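# Lower lift table and set computer tower on floor

## Task

Use the release lever on the yellow lift table's handle to bring the table down to its lowest position. Then place the silver computer tower on the floor next to the wall, standing upright, without dropping it, and release your grip on it.

## Robot and tools

ROBOT. There are two arms, left_arm and right_arm. Each carries an identical five-finger right hand, so the two hands are not mirror images. Any hand number or axis means the same thing on both arms.

SCENE FRAME (used in results). The origin sits on the floor plane z = 0, below the midpoint between the two arm bases, which are 0.90 m above it. +x points forward, the way the arms face. +z points up. left_arm is on the +y side. Positions are in metres, velocities in m/s and rad/s, and orientation is given as quat wxyz. Printed values can be off by a few centimetres.

HAND POINT. This is a point fixed to the palm, 0.15 m out from the wrist flange and 0.05 m in front of the palm. Its axes are: +z along the straight fingers, +y out of the palm, and +x across the palm away from the thumb. Straight fingers reach about 0.06-0.07 m past the point along +z and lie 0.06 m behind it along -y. A bracket on the little-finger side of the wrist can strike things. With the hand level, the wrist can hang up to 0.13 m below the point with the palm down, and up to 0.25 m with the palm up.

ROW LAYOUT. Every row has 28 numbers in [-1, 1], covering both arms even if only one moves:
- Left pose: dx, dy, dz, rx, ry, rz.
- Left hand: little, ring, middle, index, thumb_bend, thumb_turn, force_limit, speed.
- Right arm: the same 14 numbers in the same order.

Pose numbers are offsets, not poses. They are measured from that arm's Hand target at the start of the action or move, along that Hand target's own axes. A value of 1.0 means 0.6 m or 180 degrees. rx, ry, rz together form one rotation vector. Every row counts from the same start, not from the row before it. Repeating an offset moves the arm further. Six zeros re-command the current Hand target.

HAND NUMBERS. The finger and thumb numbers are absolute positions, not offsets:
- Fingers: -1 is straight, +1 is curled.
- thumb_bend: -1 is straight, +1 is fully bent.
- thumb_turn: -1 is beside the palm, +1 is opposite the fingers.
- force_limit: runs from about 0 N at -1 to 10 N at +1 (15 N for the two thumb motors).
- speed: rises linearly to full speed at +0.48 and stays full above that. For a gentle grip, close at about -0.94 or slower.

There is no 'no change' value. To keep a hand as it is, resend the eight numbers of its last executed row. If none has run yet, send hand_measured followed by hand_force_limit and hand_speed.

With the thumb turned fully in front, the hand can grasp objects about 0.035-0.065 m thick, or a handle down to about 0.025 m. To squeeze harder, raise force_limit and send a target more closed than hand_measured. To loosen, send a target more open than hand_measured.

TOOLS.
- execute_actions(actions, cameras): actions is a list of actions. Each action is up to 15 rows, one row per 1/30 s step; the last row is held to fill 15 steps. An empty list returns the state with images. cameras lists names, ["all"], or [].
- move(target, speed, blend, stop_force, zero, blocking, cameras):
  - target: one 28-number row, or up to 15 rows. All rows count from the same starting Hand targets. The hand point travels in a straight line.
  - speed: in m/s, 0.002-3.2, default 0.25. Turning is limited to twice that value in rad/s.
  - blend: in m, rounds corners between listed targets.
  - stop_force: in N, 4-120, one value shared by both arms. An arm's path ends when push against its motion reaches this level. Do not rely on it when the hand turns, or for loose items.
  - zero: true re-zeros the force before the move.
  - blocking: false returns early; it cannot be combined with stop_force.
  - The move does not avoid obstacles or the other arm. Keep paths away from an arm's own base.
- wait(seconds 0-10), stop(), zoom_image(camera, region [x0,y0,x1,y1] pixels, at most 504 on each side), show_instructions(), zero_wrist_force(arm), finished_scene(scene = current scene number).

Cameras are cam_spot_left, cam_spot_right and cam_spot_wide, each 896x504.

RESULTS. Each result gives:
- For each arm: end_effector_position, quat, velocities, and Joint positions and torques.
- Hand target: the last commanded pose, after clipping. It may differ from where the hand actually rests. The next command requests it again; add the missing distance if needed.
- For each hand: hand_measured, hand_stopped_by (moving, target, force, stalled, fault) and hand_load_n. A lost grip shows as hand_load_n dropping toward 0.
- Wrist force and torque, in hand axes.
- For a move, a 'move:' line. It gives the ending: done, off_target, moving, held or fault. It also gives limits: paced means the pose was clipped, held means steps were withheld. done does not prove there was no contact.

LIMITS AND HAZARDS.
- Commanded orientation is clipped to within 32 degrees of the measured orientation at each step.
- A clearance check blocks commands that bring the arms too close together. Avoid any contact between the arms, and never grip the other hand.
- An arm brakes for 10 s (a fault) if an outside force reaches about 150 N, or if contact torque hits a joint limit: 297 N m (shoulders), 135 (elbow), 48.6 (wrists). Held weight counts toward these limits.
- The arms are stiff. Aiming even slightly past a firm surface can fault. Approach slowly, and back off by commanding the target behind the hand point.
- A motor at 85 °C locks its arm for 30-60 s. Long holds, stretched reach or pushing into unreachable poses cause heating.
- Do not drop the tower, release it while moving, slam or hit fixed objects, or overload fingers.
- Loose items may occasionally be nudged.

Each tool is called after "Emit:" as name(argument=value, ...) on one line, values as JSON.

Reference images:

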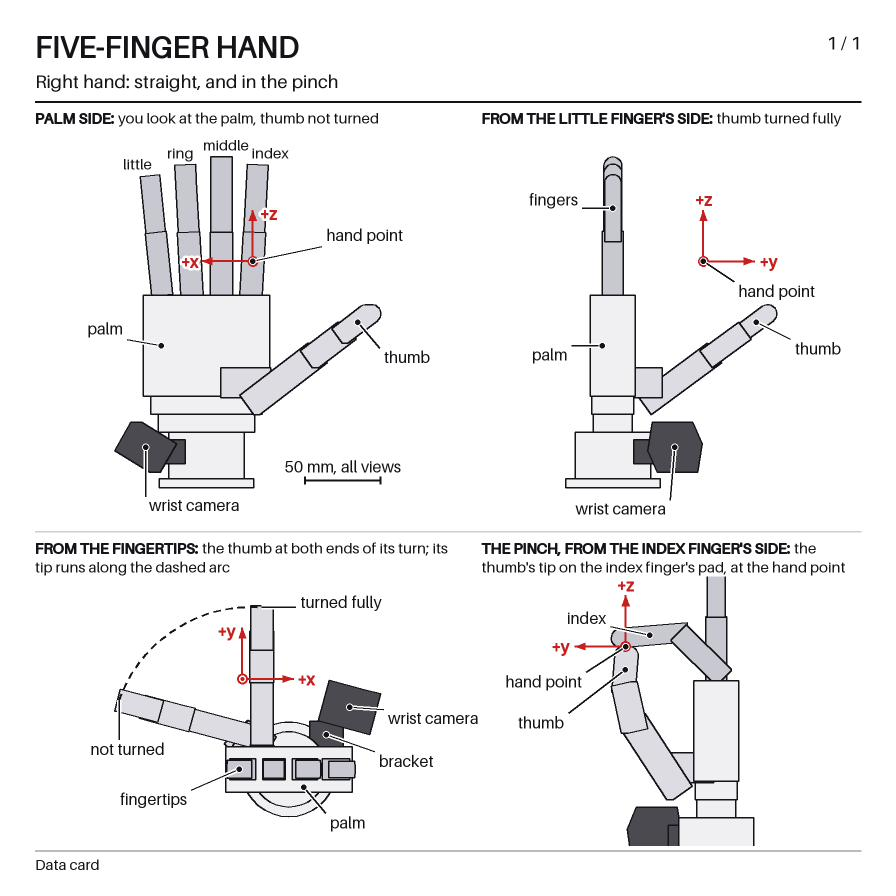

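## Session

Emit:
execute_actions(actions=[])

Scene clock: 0.00 s.
left_arm: end_effector_position=(+0.1328, +0.6007, +1.2136) hand_measured=(-1.000, -1.000, -1.000, -1.000, -1.000, -1.000) hand_load_n=(+0.0, +0.0, +0.0, +0.0, +0.0, +0.0) hand_stopped_by=(target, target, target, target, target, target) hand_force_limit=0.00 hand_speed=-0.80 end_effector_quat_wxyz=(-0.073, -0.159, +0.920, -0.350) | right_arm: end_effector_position=(+0.1510, -0.4813, +1.2453) hand_measured=(-1.000, -1.000, -1.000, -1.000, -1.000, -1.000) hand_load_n=(+0.5, +0.0, +0.0, +0.0, +0.0, +0.0) hand_stopped_by=(target, target, target, target, target, target) hand_force_limit=0.00 hand_speed=-0.80 end_effector_quat_wxyz=(-0.026, -0.200, +0.913, -0.356)
Joint positions: left_arm=[0.038 -2.06 2.366 1.331 2.3 -1.851] | right_arm=[0.148 -2.06 2.296 1.341 2.3 -1.851]
Joint velocities: within noise
Joint torques (N m): no reading
Motor temperatures (°C): left_arm=[29 25 30 39 34 34] | right_arm=[32 36 26 37 39 32]
Wrist force (N): no reading
Wrist torque (N m): no reading
Wrist force, peak (N): no reading
Hand target: left_arm +0.1328, +0.6007, +1.2136; -0.073, -0.159, +0.920, -0.350 | right_arm +0.1510, -0.4813, +1.2453; -0.026, -0.200, +0.913, -0.356

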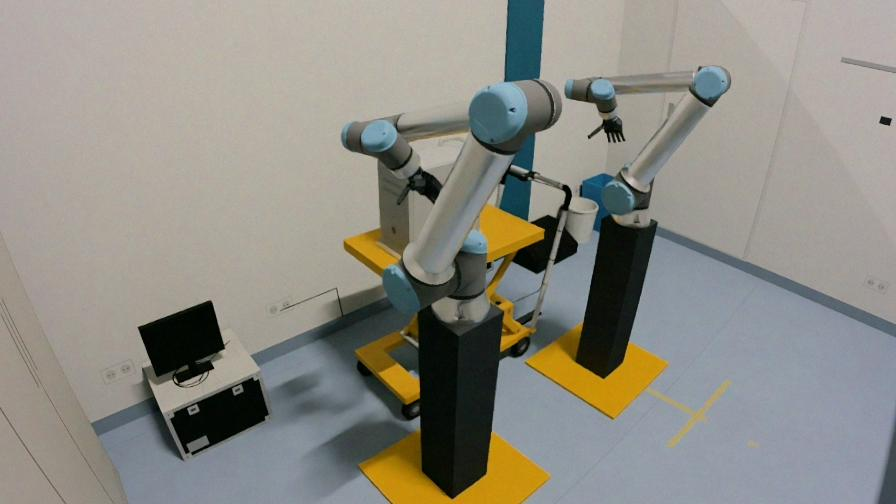

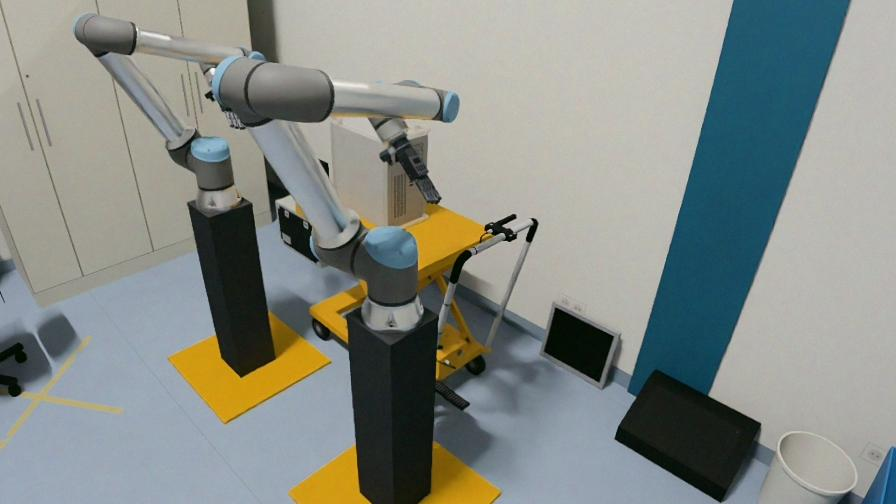

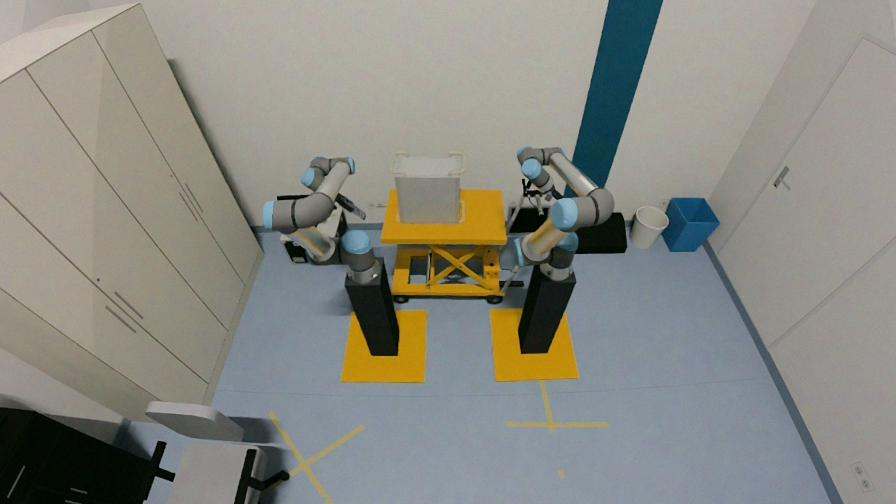

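Emit:
zoom_image(camera="cam_spot_right", region=[400, 180, 600, 300])

Emit:
zoom_image(camera="cam_spot_left", region=[340, 100, 620, 300])

Emit:
zoom_image(camera="cam_spot_wide", region=[300, 120, 620, 320])

Emit:
zoom_image(camera="cam_spot_right", region=[260, 100, 560, 300])

Scaled by 2.520 from the camera's 896x504 image, which has a finer 1280x720 frame.

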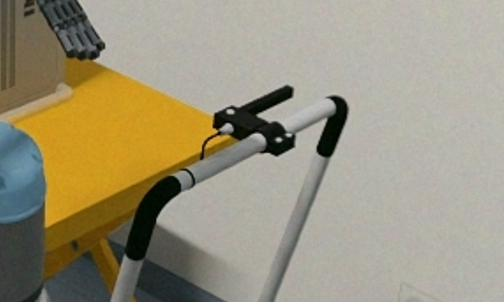

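Scaled by 1.800 from the camera's 896x504 image, which has a finer 1280x720 frame.

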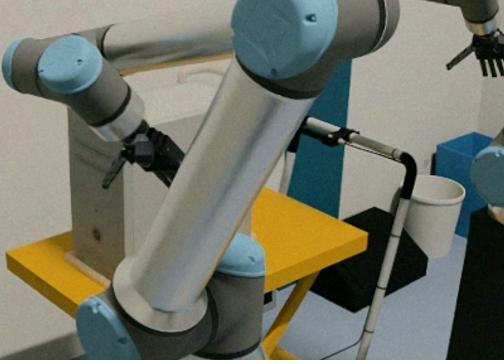

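Scaled by 1.575 from the camera's 896x504 image, which has a finer 1280x720 frame.

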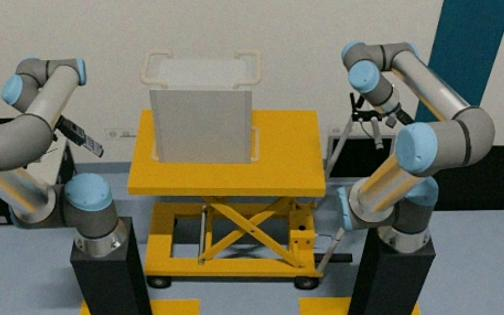

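Scaled by 1.680 from the camera's 896x504 image, which has a finer 1280x720 frame.

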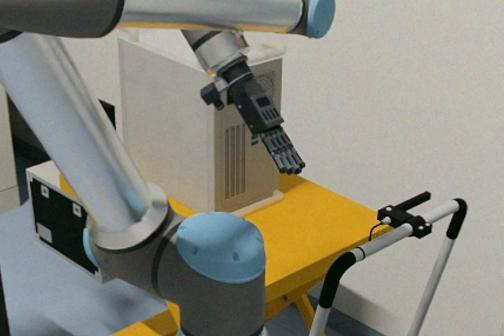

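Emit:
zoom_image(camera="cam_spot_right", region=[440, 200, 560, 268])

Emit:
zoom_image(camera="cam_spot_wide", region=[490, 140, 590, 220])

Emit:
zoom_image(camera="cam_spot_left", region=[490, 150, 600, 230])

Scaled by 4.200 from the camera's 896x504 image, which has a finer 1280x720 frame.

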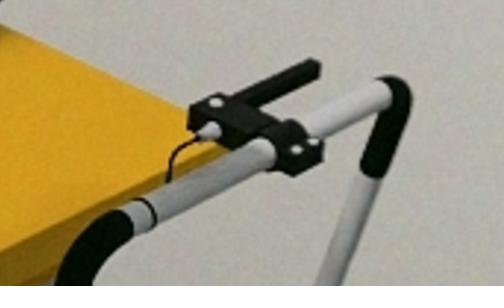

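Scaled by 5.040 from the camera's 896x504 image, which has a finer 1280x720 frame.

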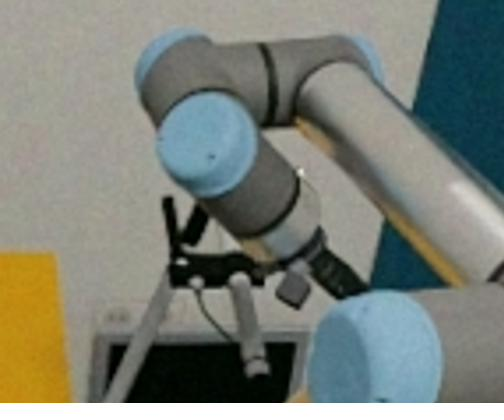

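Scaled by 4.582 from the camera's 896x504 image, which has a finer 1280x720 frame.

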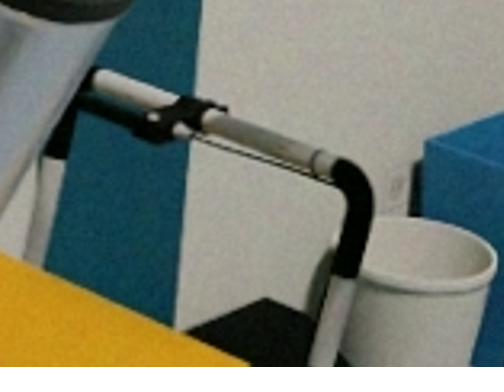

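Emit:
zoom_image(camera="cam_spot_wide", region=[380, 140, 480, 230])

Emit:
zoom_image(camera="cam_spot_right", region=[310, 100, 450, 240])

Emit:
zoom_image(camera="cam_spot_left", region=[360, 110, 500, 270])

Emit:
zoom_image(camera="cam_spot_left", region=[90, 200, 470, 460])

Emit:
zoom_image(camera="cam_spot_right", region=[420, 200, 896, 504])

Scaled by 5.040 from the camera's 896x504 image, which has a finer 1280x720 frame.

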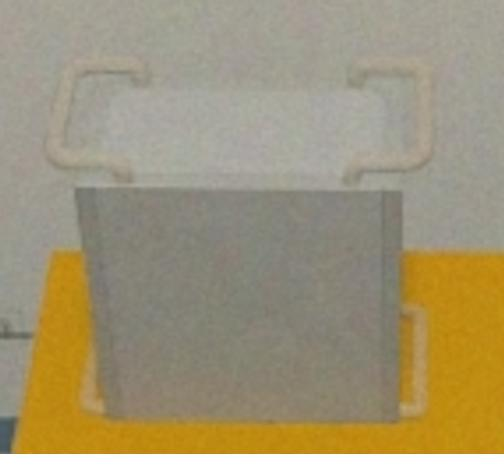

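Scaled by 3.600 from the camera's 896x504 image, which has a finer 1280x720 frame.

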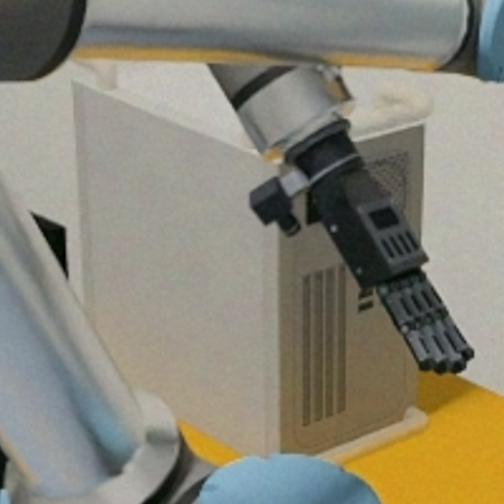

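Scaled by 3.150 from the camera's 896x504 image, which has a finer 1280x720 frame.

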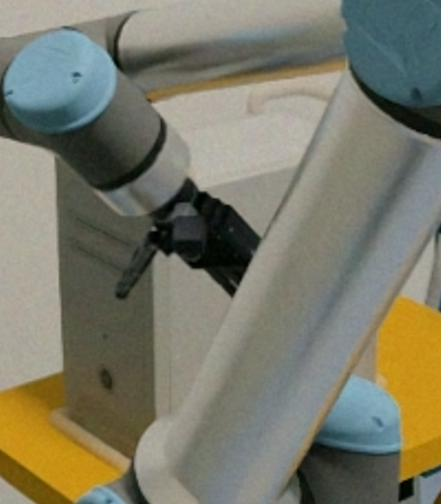

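Scaled by 1.326 from the camera's 896x504 image, which has a finer 1280x720 frame.

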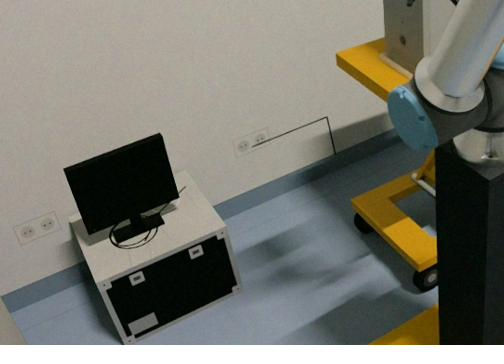

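Scaled by 1.059 from the camera's 896x504 image, which has a finer 1280x720 frame.

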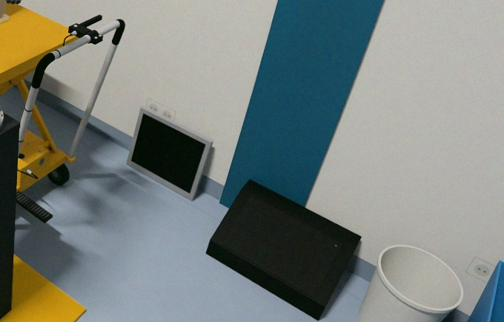

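Emit:
move(target=[0,0,0,0,0,0,-1,-1,-1,-1,-1,-1,0,-0.8,-0.66,-0.167,-0.0247,0.0235,-0.3165,-0.8127,-1,-1,-1,-1,-1,-1,0,-0.8], cameras=["all"])

Scene clock: 12.23 s.
left_arm: end_effector_position=(+0.1328, +0.6007, +1.2136) hand_measured=(-1.000, -1.000, -1.000, -1.000, -1.000, -1.000) hand_load_n=(+0.0, +0.0, +0.0, -0.5, +0.0, -0.5) hand_stopped_by=(target, target, target, target, target, target) hand_force_limit=0.00 hand_speed=-0.80 end_effector_quat_wxyz=(-0.073, -0.159, +0.920, -0.350) | right_arm: end_effector_position=(+0.5519, -0.4016, +1.2451) hand_measured=(-1.000, -1.000, -1.000, -1.000, -1.000, -1.000) hand_load_n=(+0.0, +0.0, +0.0, +0.0, +0.0, +0.0) hand_stopped_by=(target, target, target, target, target, target) hand_force_limit=0.00 hand_speed=-0.80 end_effector_quat_wxyz=(+0.000, +1.000, +0.000, +0.000)
Joint positions: left_arm=[0.038 -2.06 2.366 1.331 2.3 -1.851] | right_arm=[0.059 -1.299 1.58 1.29 1.571 -4.655]
Joint torques (N m): left_arm=[0.43 4.74 -38.82 4.29 1.16 -0.56] | right_arm=[19.08 -49.19 -37.35 5.86 -2.66 -3.84]
Wrist force (N): left_arm=[0.1 0.4 0.1] | right_arm=[-0.6 0.7 -0.3]
Wrist torque (N m): left_arm=[0.06 -0.01 0.01] | right_arm=[-0.03 0.19 0.10]
Wrist force, peak (N): left_arm=[0.1 0.7 -0.4] | right_arm=[-0.7 0.7 -0.3]
Hand target: left_arm +0.1328, +0.6007, +1.2136; -0.073, -0.159, +0.920, -0.350 | right_arm +0.5519, -0.4016, +1.2451; +0.000, +1.000, +0.001, +0.000
Off the commanded pose: left_arm 0.000 m, 0 deg | right_arm 0.000 m, 0 deg.
move: done

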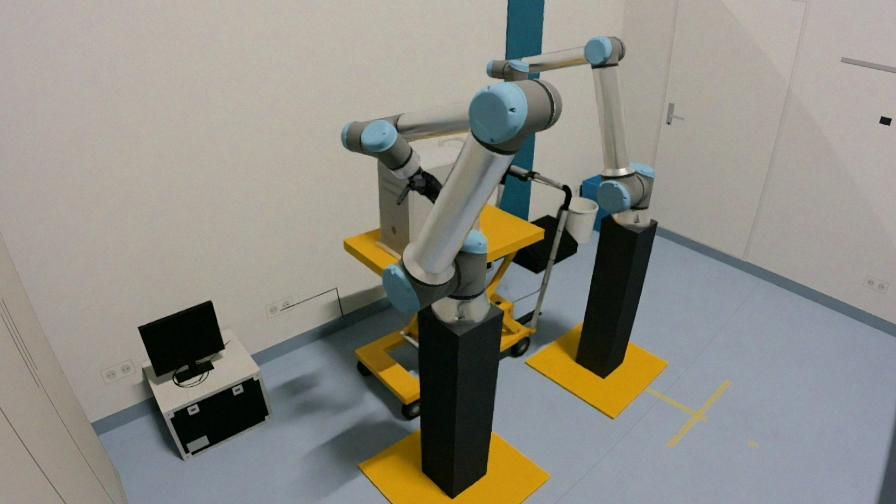

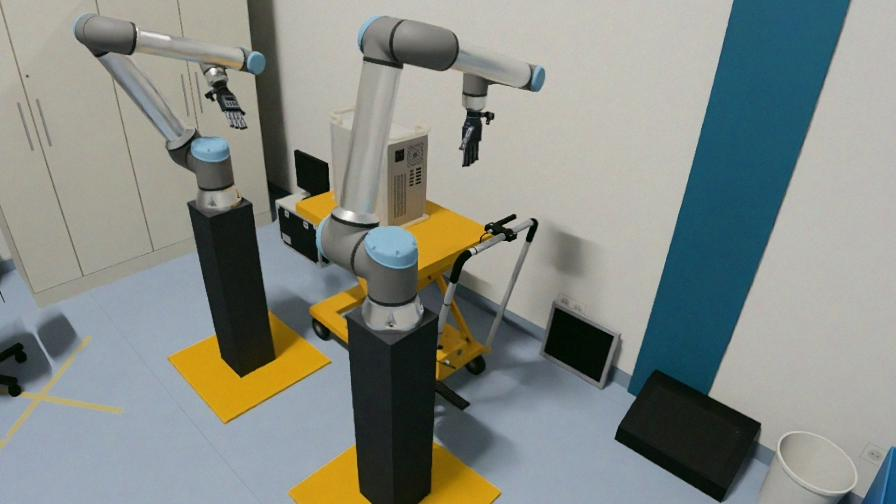

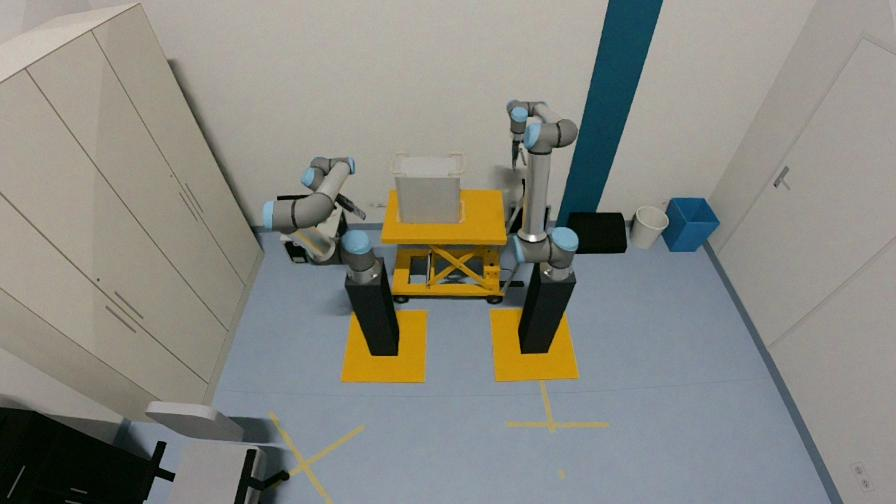

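Emit:
zoom_image(camera="cam_spot_right", region=[430, 90, 560, 270])

Emit:
zoom_image(camera="cam_spot_wide", region=[480, 90, 600, 220])

Emit:
zoom_image(camera="cam_spot_right", region=[280, 90, 440, 270])

Scaled by 2.800 from the camera's 896x504 image, which has a finer 1280x720 frame.

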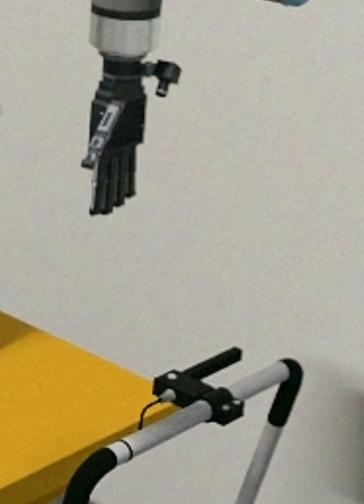

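Scaled by 3.877 from the camera's 896x504 image, which has a finer 1280x720 frame.

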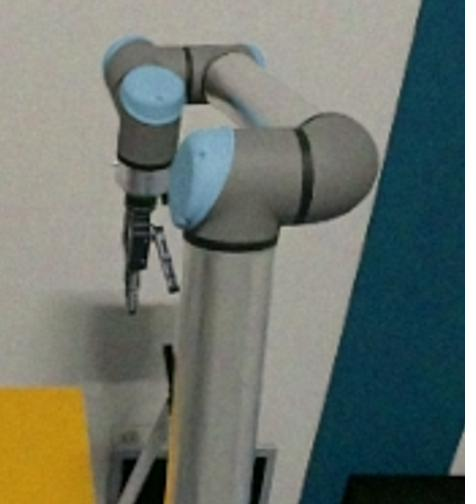

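Scaled by 2.800 from the camera's 896x504 image, which has a finer 1280x720 frame.

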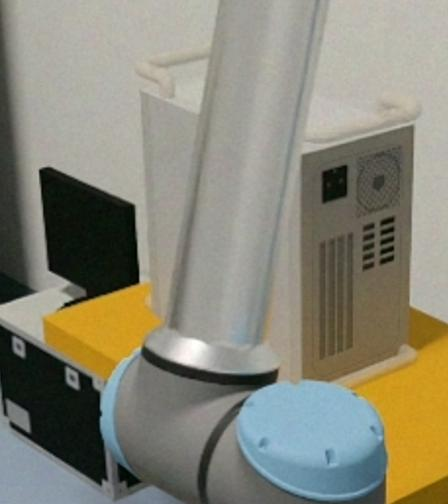

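Emit:
move(target=[0,0,0,0,0,0,-1,-1,-1,-1,-1,-1,0,-0.8,0.117,-0.117,0.242,0,0,0,-1,-1,-1,-1,-1,-1,0,-0.8], cameras=["all"])

Emit:
zoom_image(camera="cam_spot_right", region=[430, 150, 560, 280])

Emit:
zoom_image(camera="cam_spot_wide", region=[480, 120, 600, 230])

Emit:
zoom_image(camera="cam_spot_left", region=[490, 130, 600, 240])

Scene clock: 14.13 s.
left_arm: end_effector_position=(+0.1328, +0.6007, +1.2136) hand_measured=(-1.000, -1.000, -1.000, -1.000, -1.000, -1.000) hand_load_n=(+0.0, +0.0, -0.5, +0.0, +0.0, +0.0) hand_stopped_by=(target, target, target, target, target, target) hand_force_limit=0.00 hand_speed=-0.80 end_effector_quat_wxyz=(-0.073, -0.159, +0.920, -0.350) | right_arm: end_effector_position=(+0.6219, -0.3314, +1.1000) hand_measured=(-1.000, -1.000, -1.000, -1.000, -1.000, -1.000) hand_load_n=(+0.0, +0.0, +0.0, +0.0, +0.0, +0.0) hand_stopped_by=(target, target, target, target, target, target) hand_force_limit=0.00 hand_speed=-0.80 end_effector_quat_wxyz=(+0.000, +1.000, +0.001, +0.000)
Joint positions: left_arm=[0.038 -2.06 2.366 1.331 2.3 -1.851] | right_arm=[0.156 -1.069 1.524 1.117 1.571 -4.558]
Joint torques (N m): left_arm=[-0.37 4.16 -38.12 4.31 1.19 0.03] | right_arm=[21.01 -61.72 -36.27 0.81 2.99 3.39]
Wrist force (N): left_arm=[0.2 0.3 0.2] | right_arm=[-0.4 0.5 -0.1]
Wrist torque (N m): left_arm=[0.04 -0.03 0.02] | right_arm=[-0.09 0.14 -0.13]
Wrist force, peak (N): left_arm=[0.2 0.4 -0.5] | right_arm=[-1.2 1.3 -1.3]
Hand target: left_arm +0.1328, +0.6007, +1.2136; -0.073, -0.159, +0.920, -0.350 | right_arm +0.6220, -0.3313, +1.0999; +0.000, +1.000, +0.001, +0.000
Off the commanded pose: left_arm 0.000 m, 0 deg | right_arm 0.000 m, 0 deg.
move: done

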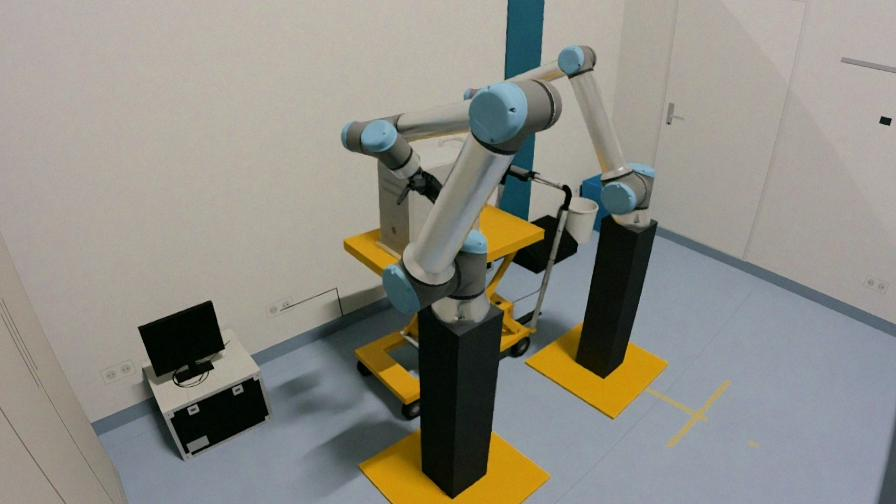

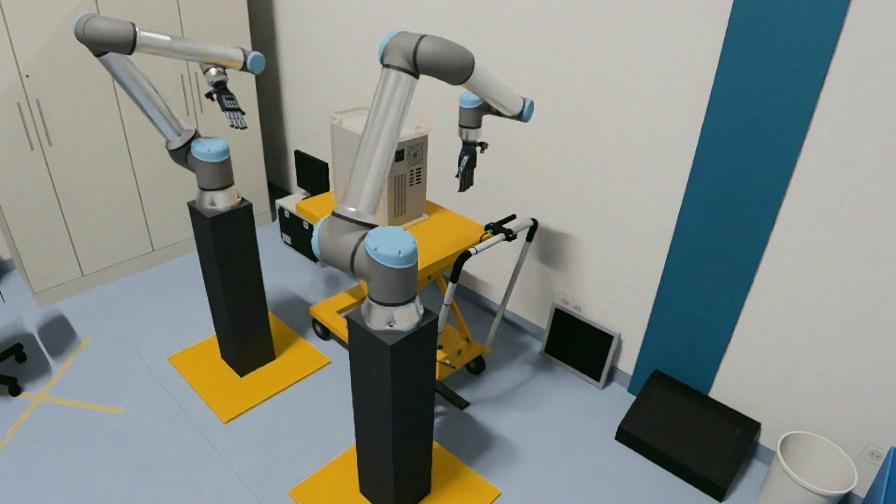

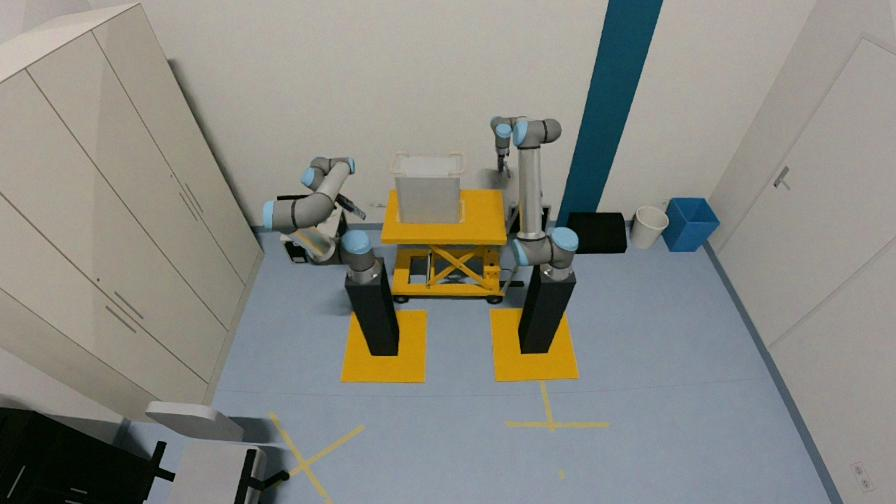

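Scaled by 3.877 from the camera's 896x504 image, which has a finer 1280x720 frame.

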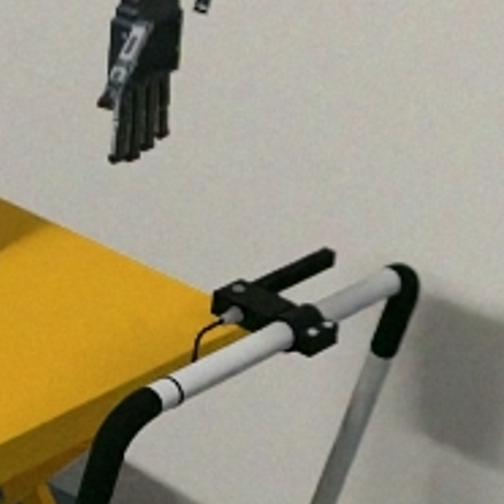

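Scaled by 4.200 from the camera's 896x504 image, which has a finer 1280x720 frame.

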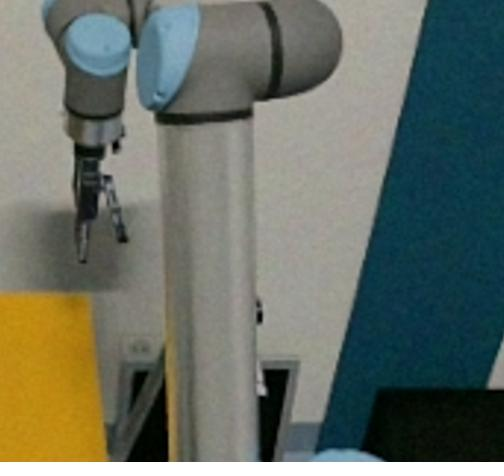

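Scaled by 4.582 from the camera's 896x504 image, which has a finer 1280x720 frame.

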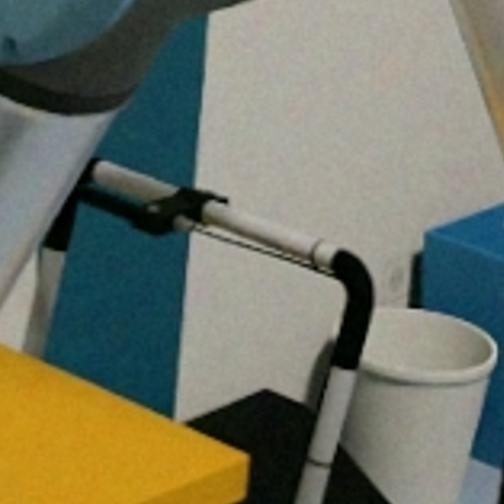

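Emit:
move(target=[0,0,0,0,0,0,-1,-1,-1,-1,-1,-1,0,-0.8,0.13,0.148,0,0,0,0,-1,-1,-1,-1,-1,-1,0,-0.8], cameras=["cam_spot_right","cam_spot_wide"])

Emit:
zoom_image(camera="cam_spot_right", region=[430, 150, 560, 280])

Emit:
zoom_image(camera="cam_spot_wide", region=[480, 120, 600, 230])

Scene clock: 16.37 s.
left_arm: end_effector_position=(+0.1328, +0.6007, +1.2136) hand_measured=(-1.000, -1.000, -1.000, -1.000, -1.000, -1.000) hand_load_n=(+0.0, +0.0, +0.0, +0.0, -0.5, +0.0) hand_stopped_by=(target, target, target, target, target, target) hand_force_limit=0.00 hand_speed=-0.80 end_effector_quat_wxyz=(-0.073, -0.159, +0.920, -0.350) | right_arm: end_effector_position=(+0.7000, -0.4199, +1.0999) hand_measured=(-1.000, -1.000, -1.000, -1.000, -1.000, -1.000) hand_load_n=(+0.0, +0.0, +0.0, +0.0, +0.0, +0.0) hand_stopped_by=(target, target, target, target, target, target) hand_force_limit=0.00 hand_speed=-0.80 end_effector_quat_wxyz=(+0.000, +1.000, +0.001, +0.000)
Joint positions: left_arm=[0.038 -2.06 2.366 1.331 2.3 -1.851] | right_arm=[0.022 -1 1.413 1.158 1.571 -4.691]
Joint torques (N m): left_arm=[-0.55 4.91 -38.48 4.06 1.11 -0.21] | right_arm=[-15.27 -65.66 -36.94 5.75 -2.17 -3.61]
Wrist force (N): left_arm=[0.0 0.3 0.3] | right_arm=[-0.7 0.3 0.0]
Wrist torque (N m): left_arm=[0.03 -0.01 0.00] | right_arm=[-0.13 0.18 0.08]
Wrist force, peak (N): left_arm=[0.3 0.7 0.0] | right_arm=[-1.8 -0.7 0.1]
Hand target: left_arm +0.1328, +0.6007, +1.2136; -0.073, -0.159, +0.920, -0.350 | right_arm +0.7001, -0.4200, +1.0999; +0.000, +1.000, +0.001, +0.000
Off the commanded pose: left_arm 0.000 m, 0 deg | right_arm 0.000 m, 0 deg.
move: done
Images, in order (width x height): cam_spot_right 896x504, cam_spot_wide 896x504.

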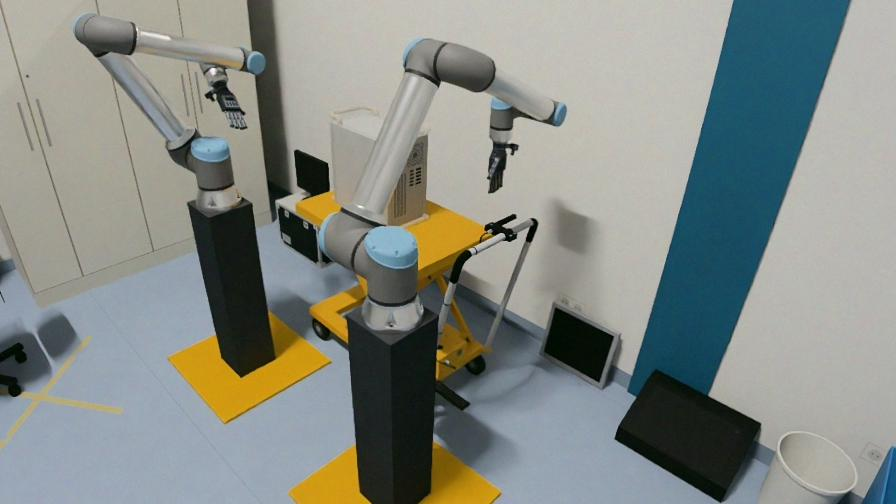

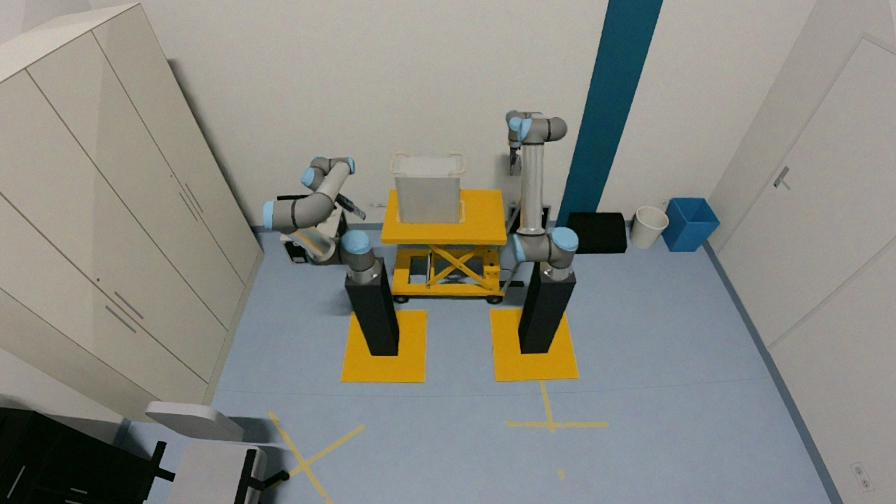

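Scaled by 3.877 from the camera's 896x504 image, which has a finer 1280x720 frame.

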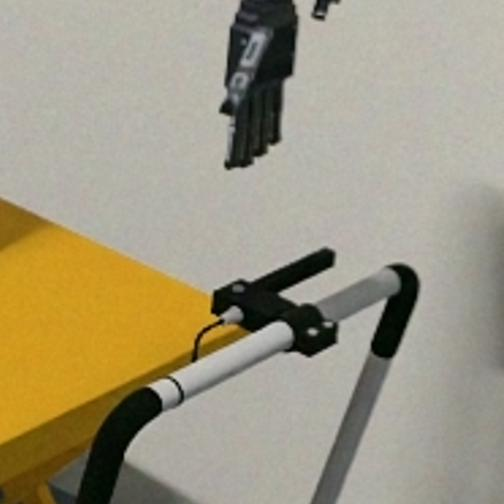

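Scaled by 4.200 from the camera's 896x504 image, which has a finer 1280x720 frame.

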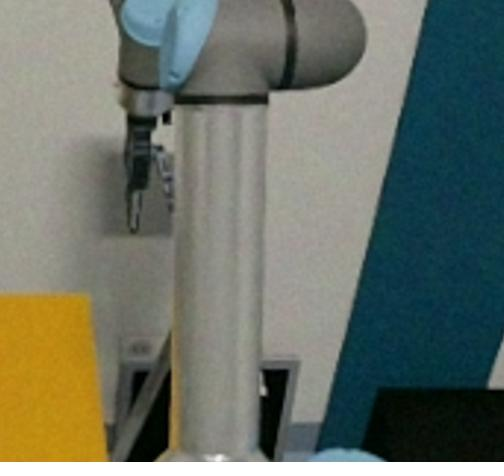

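Emit:
move(target=[0,0,0,0,0,0,-1,-1,-1,-1,-1,-1,0,-0.8,-0.033,0.058,0.183,0,0,0,-1,-1,-1,-1,-1,-1,0,-0.8], cameras=["cam_spot_right","cam_spot_wide","cam_spot_left"], stop_force=15, speed=0.08)

Emit:
zoom_image(camera="cam_spot_right", region=[430, 150, 560, 280])

Emit:
zoom_image(camera="cam_spot_left", region=[490, 130, 600, 240])

Scene clock: 19.60 s.
left_arm: end_effector_position=(+0.1328, +0.6007, +1.2136) hand_measured=(-1.000, -1.000, -1.000, -1.000, -1.000, -1.000) hand_load_n=(+0.0, +0.0, +0.0, +0.0, +0.0, +0.0) hand_stopped_by=(target, target, target, target, target, target) hand_force_limit=0.00 hand_speed=-0.80 end_effector_quat_wxyz=(-0.073, -0.159, +0.920, -0.350) | right_arm: end_effector_position=(+0.6803, -0.4549, +0.9901) hand_measured=(-1.000, -1.000, -1.000, -1.000, -1.000, -1.000) hand_load_n=(+0.0, +0.0, +0.0, +0.0, +0.0, +0.0) hand_stopped_by=(target, target, target, target, target, target) hand_force_limit=0.00 hand_speed=-0.80 end_effector_quat_wxyz=(+0.000, +1.000, +0.001, +0.000)
Joint positions: left_arm=[0.038 -2.06 2.366 1.331 2.3 -1.851] | right_arm=[-0.026 -0.953 1.553 0.971 1.571 -4.74]
Joint torques (N m): left_arm=[0.5 3.71 -39.15 4.48 1.2 -0.25] | right_arm=[-16.77 -65.08 -22.21 1.21 -0.9 -3.55]
Wrist force (N): left_arm=[-0.2 0.5 0.2] | right_arm=[-0.8 0.8 -0.2]
Wrist torque (N m): left_arm=[0.07 0.03 0.00] | right_arm=[-0.03 0.20 0.08]
Wrist force, peak (N): left_arm=[-0.1 0.8 0.3] | right_arm=[-1.0 0.7 -0.1]
Hand target: left_arm +0.1328, +0.6007, +1.2136; -0.073, -0.159, +0.920, -0.350 | right_arm +0.6803, -0.4549, +0.9901; +0.000, +1.000, +0.001, +0.000
Off the commanded pose: left_arm 0.000 m, 0 deg | right_arm 0.000 m, 0 deg.
move: done

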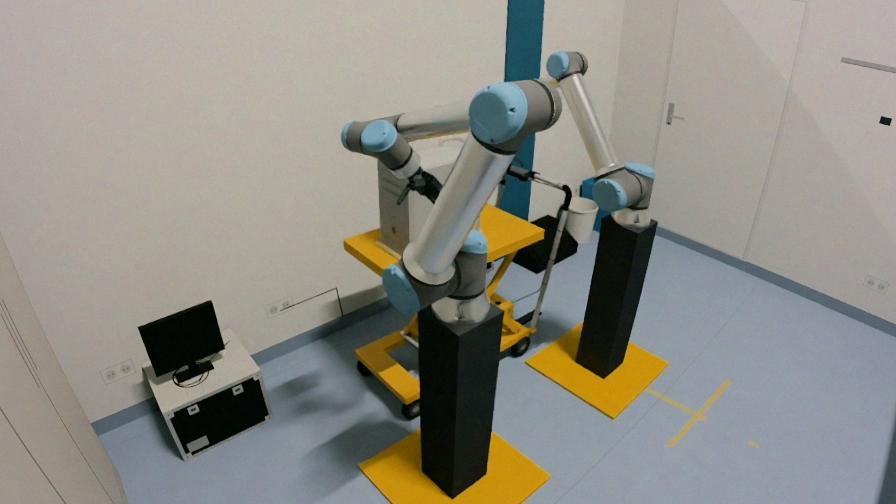

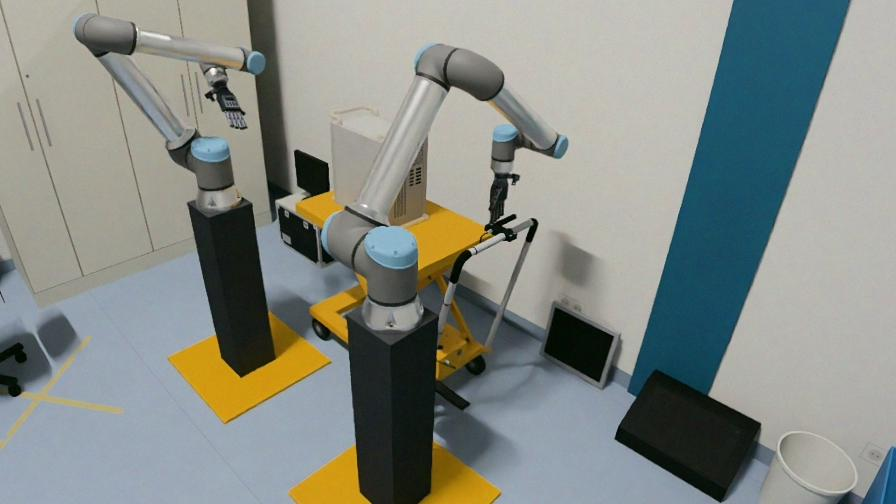

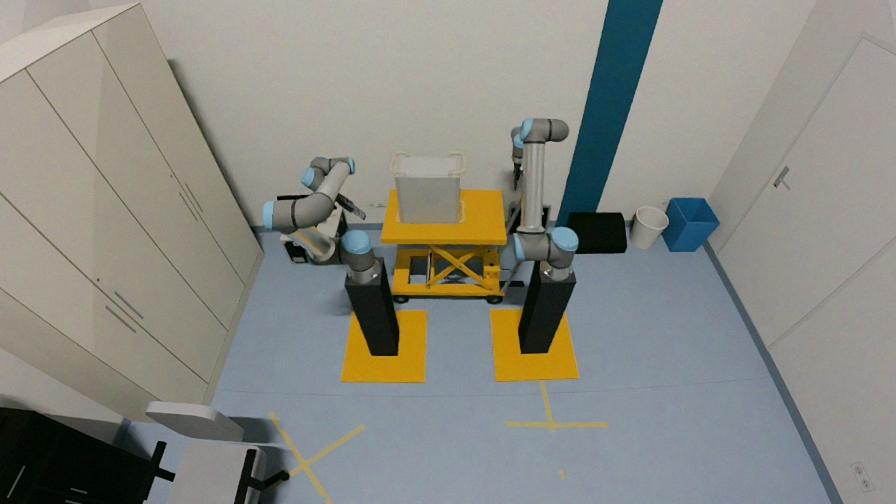

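Scaled by 3.877 from the camera's 896x504 image, which has a finer 1280x720 frame.

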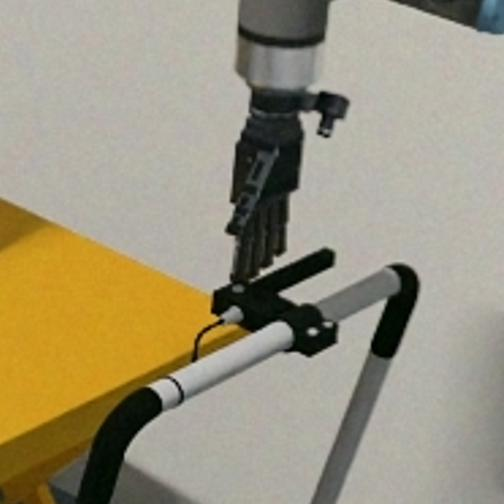

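Scaled by 4.582 from the camera's 896x504 image, which has a finer 1280x720 frame.

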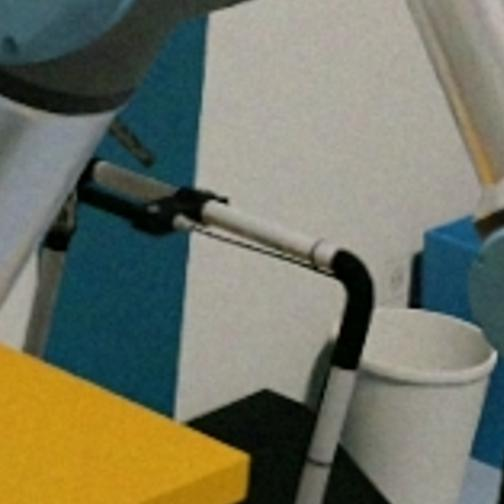

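Emit:
move(target=[0,0,0,0,0,0,-1,-1,-1,-1,-1,-1,0,-0.8,0,0.14,0,0,0,0,-1,-1,-1,-1,-1,-1,0,-0.8], cameras=["cam_spot_right","cam_spot_wide","cam_spot_left"], stop_force=15, speed=0.03)

Emit:
zoom_image(camera="cam_spot_right", region=[430, 150, 560, 280])

Scene clock: 22.60 s.
left_arm: end_effector_position=(+0.1328, +0.6007, +1.2136) hand_measured=(-1.000, -1.000, -1.000, -1.000, -1.000, -1.000) hand_load_n=(+0.0, +0.0, +0.0, +0.0, +0.0, +0.0) hand_stopped_by=(target, target, target, target, target, target) hand_force_limit=0.00 hand_speed=-0.80 end_effector_quat_wxyz=(-0.073, -0.159, +0.920, -0.350) | right_arm: end_effector_position=(+0.6804, -0.5007, +0.9901) hand_measured=(-1.000, -1.000, -1.000, -1.000, -1.000, -1.000) hand_load_n=(+0.0, +0.0, +0.0, +1.0, +0.0, +0.0) hand_stopped_by=(target, target, target, target, target, target) hand_force_limit=0.00 hand_speed=-0.80 end_effector_quat_wxyz=(+0.000, +1.000, +0.001, +0.000)
Joint positions: left_arm=[0.038 -2.06 2.366 1.331 2.3 -1.851] | right_arm=[-0.092 -0.964 1.573 0.962 1.571 -4.805]
Joint torques (N m): left_arm=[1.07 6.3 -38.54 4.26 0.94 -0.31] | right_arm=[14.11 -65.25 -35.74 5.61 6.36 2.96]
Wrist force (N): left_arm=[-0.1 0.3 0.0] | right_arm=[-0.8 -10.5 1.9]
Wrist torque (N m): left_arm=[0.05 0.01 0.00] | right_arm=[0.24 0.20 -0.08]
Wrist force, peak (N): left_arm=[0.2 0.6 0.0] | right_arm=[0.5 -17.8 2.1]
Hand target: left_arm +0.1328, +0.6007, +1.2136; -0.073, -0.159, +0.920, -0.350 | right_arm +0.6804, -0.5007, +0.9901; +0.000, +1.000, +0.001, +0.000 (not the last commanded pose)
Off the commanded pose: left_arm 0.000 m, 0 deg | right_arm 0.038 m, 0 deg.
move: contact (right_arm)

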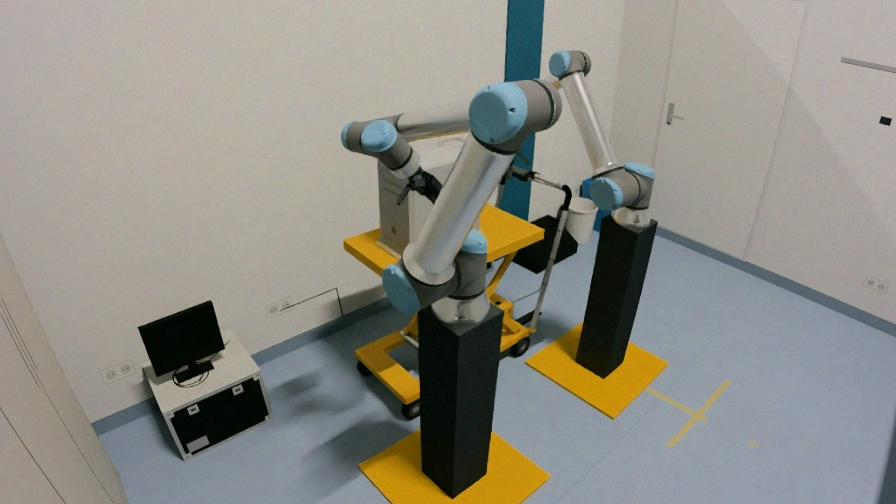

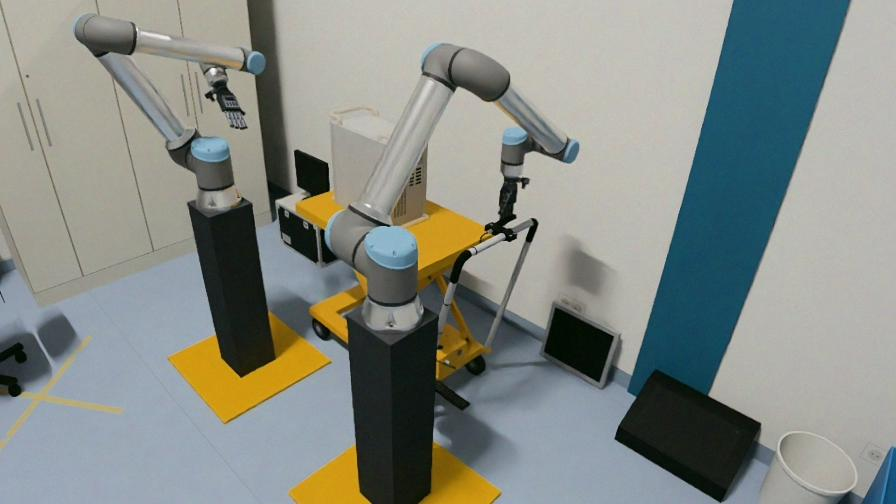

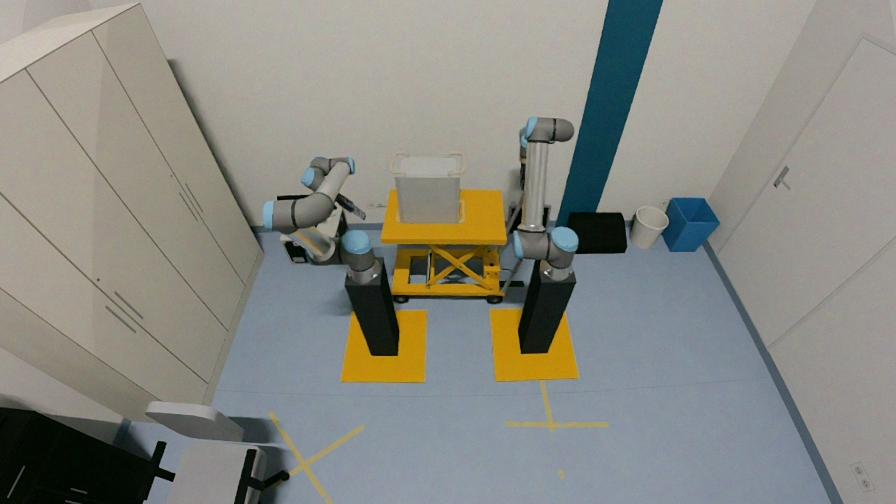

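Scaled by 3.877 from the camera's 896x504 image, which has a finer 1280x720 frame.

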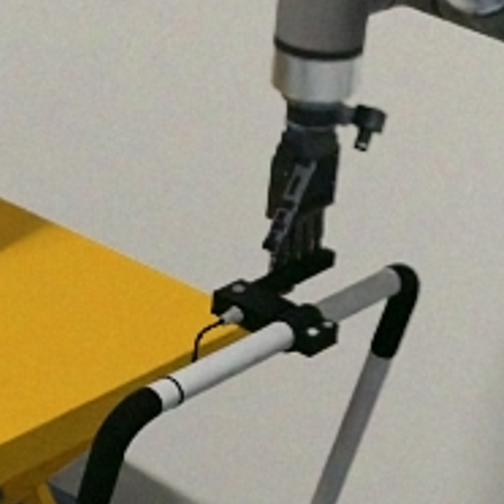

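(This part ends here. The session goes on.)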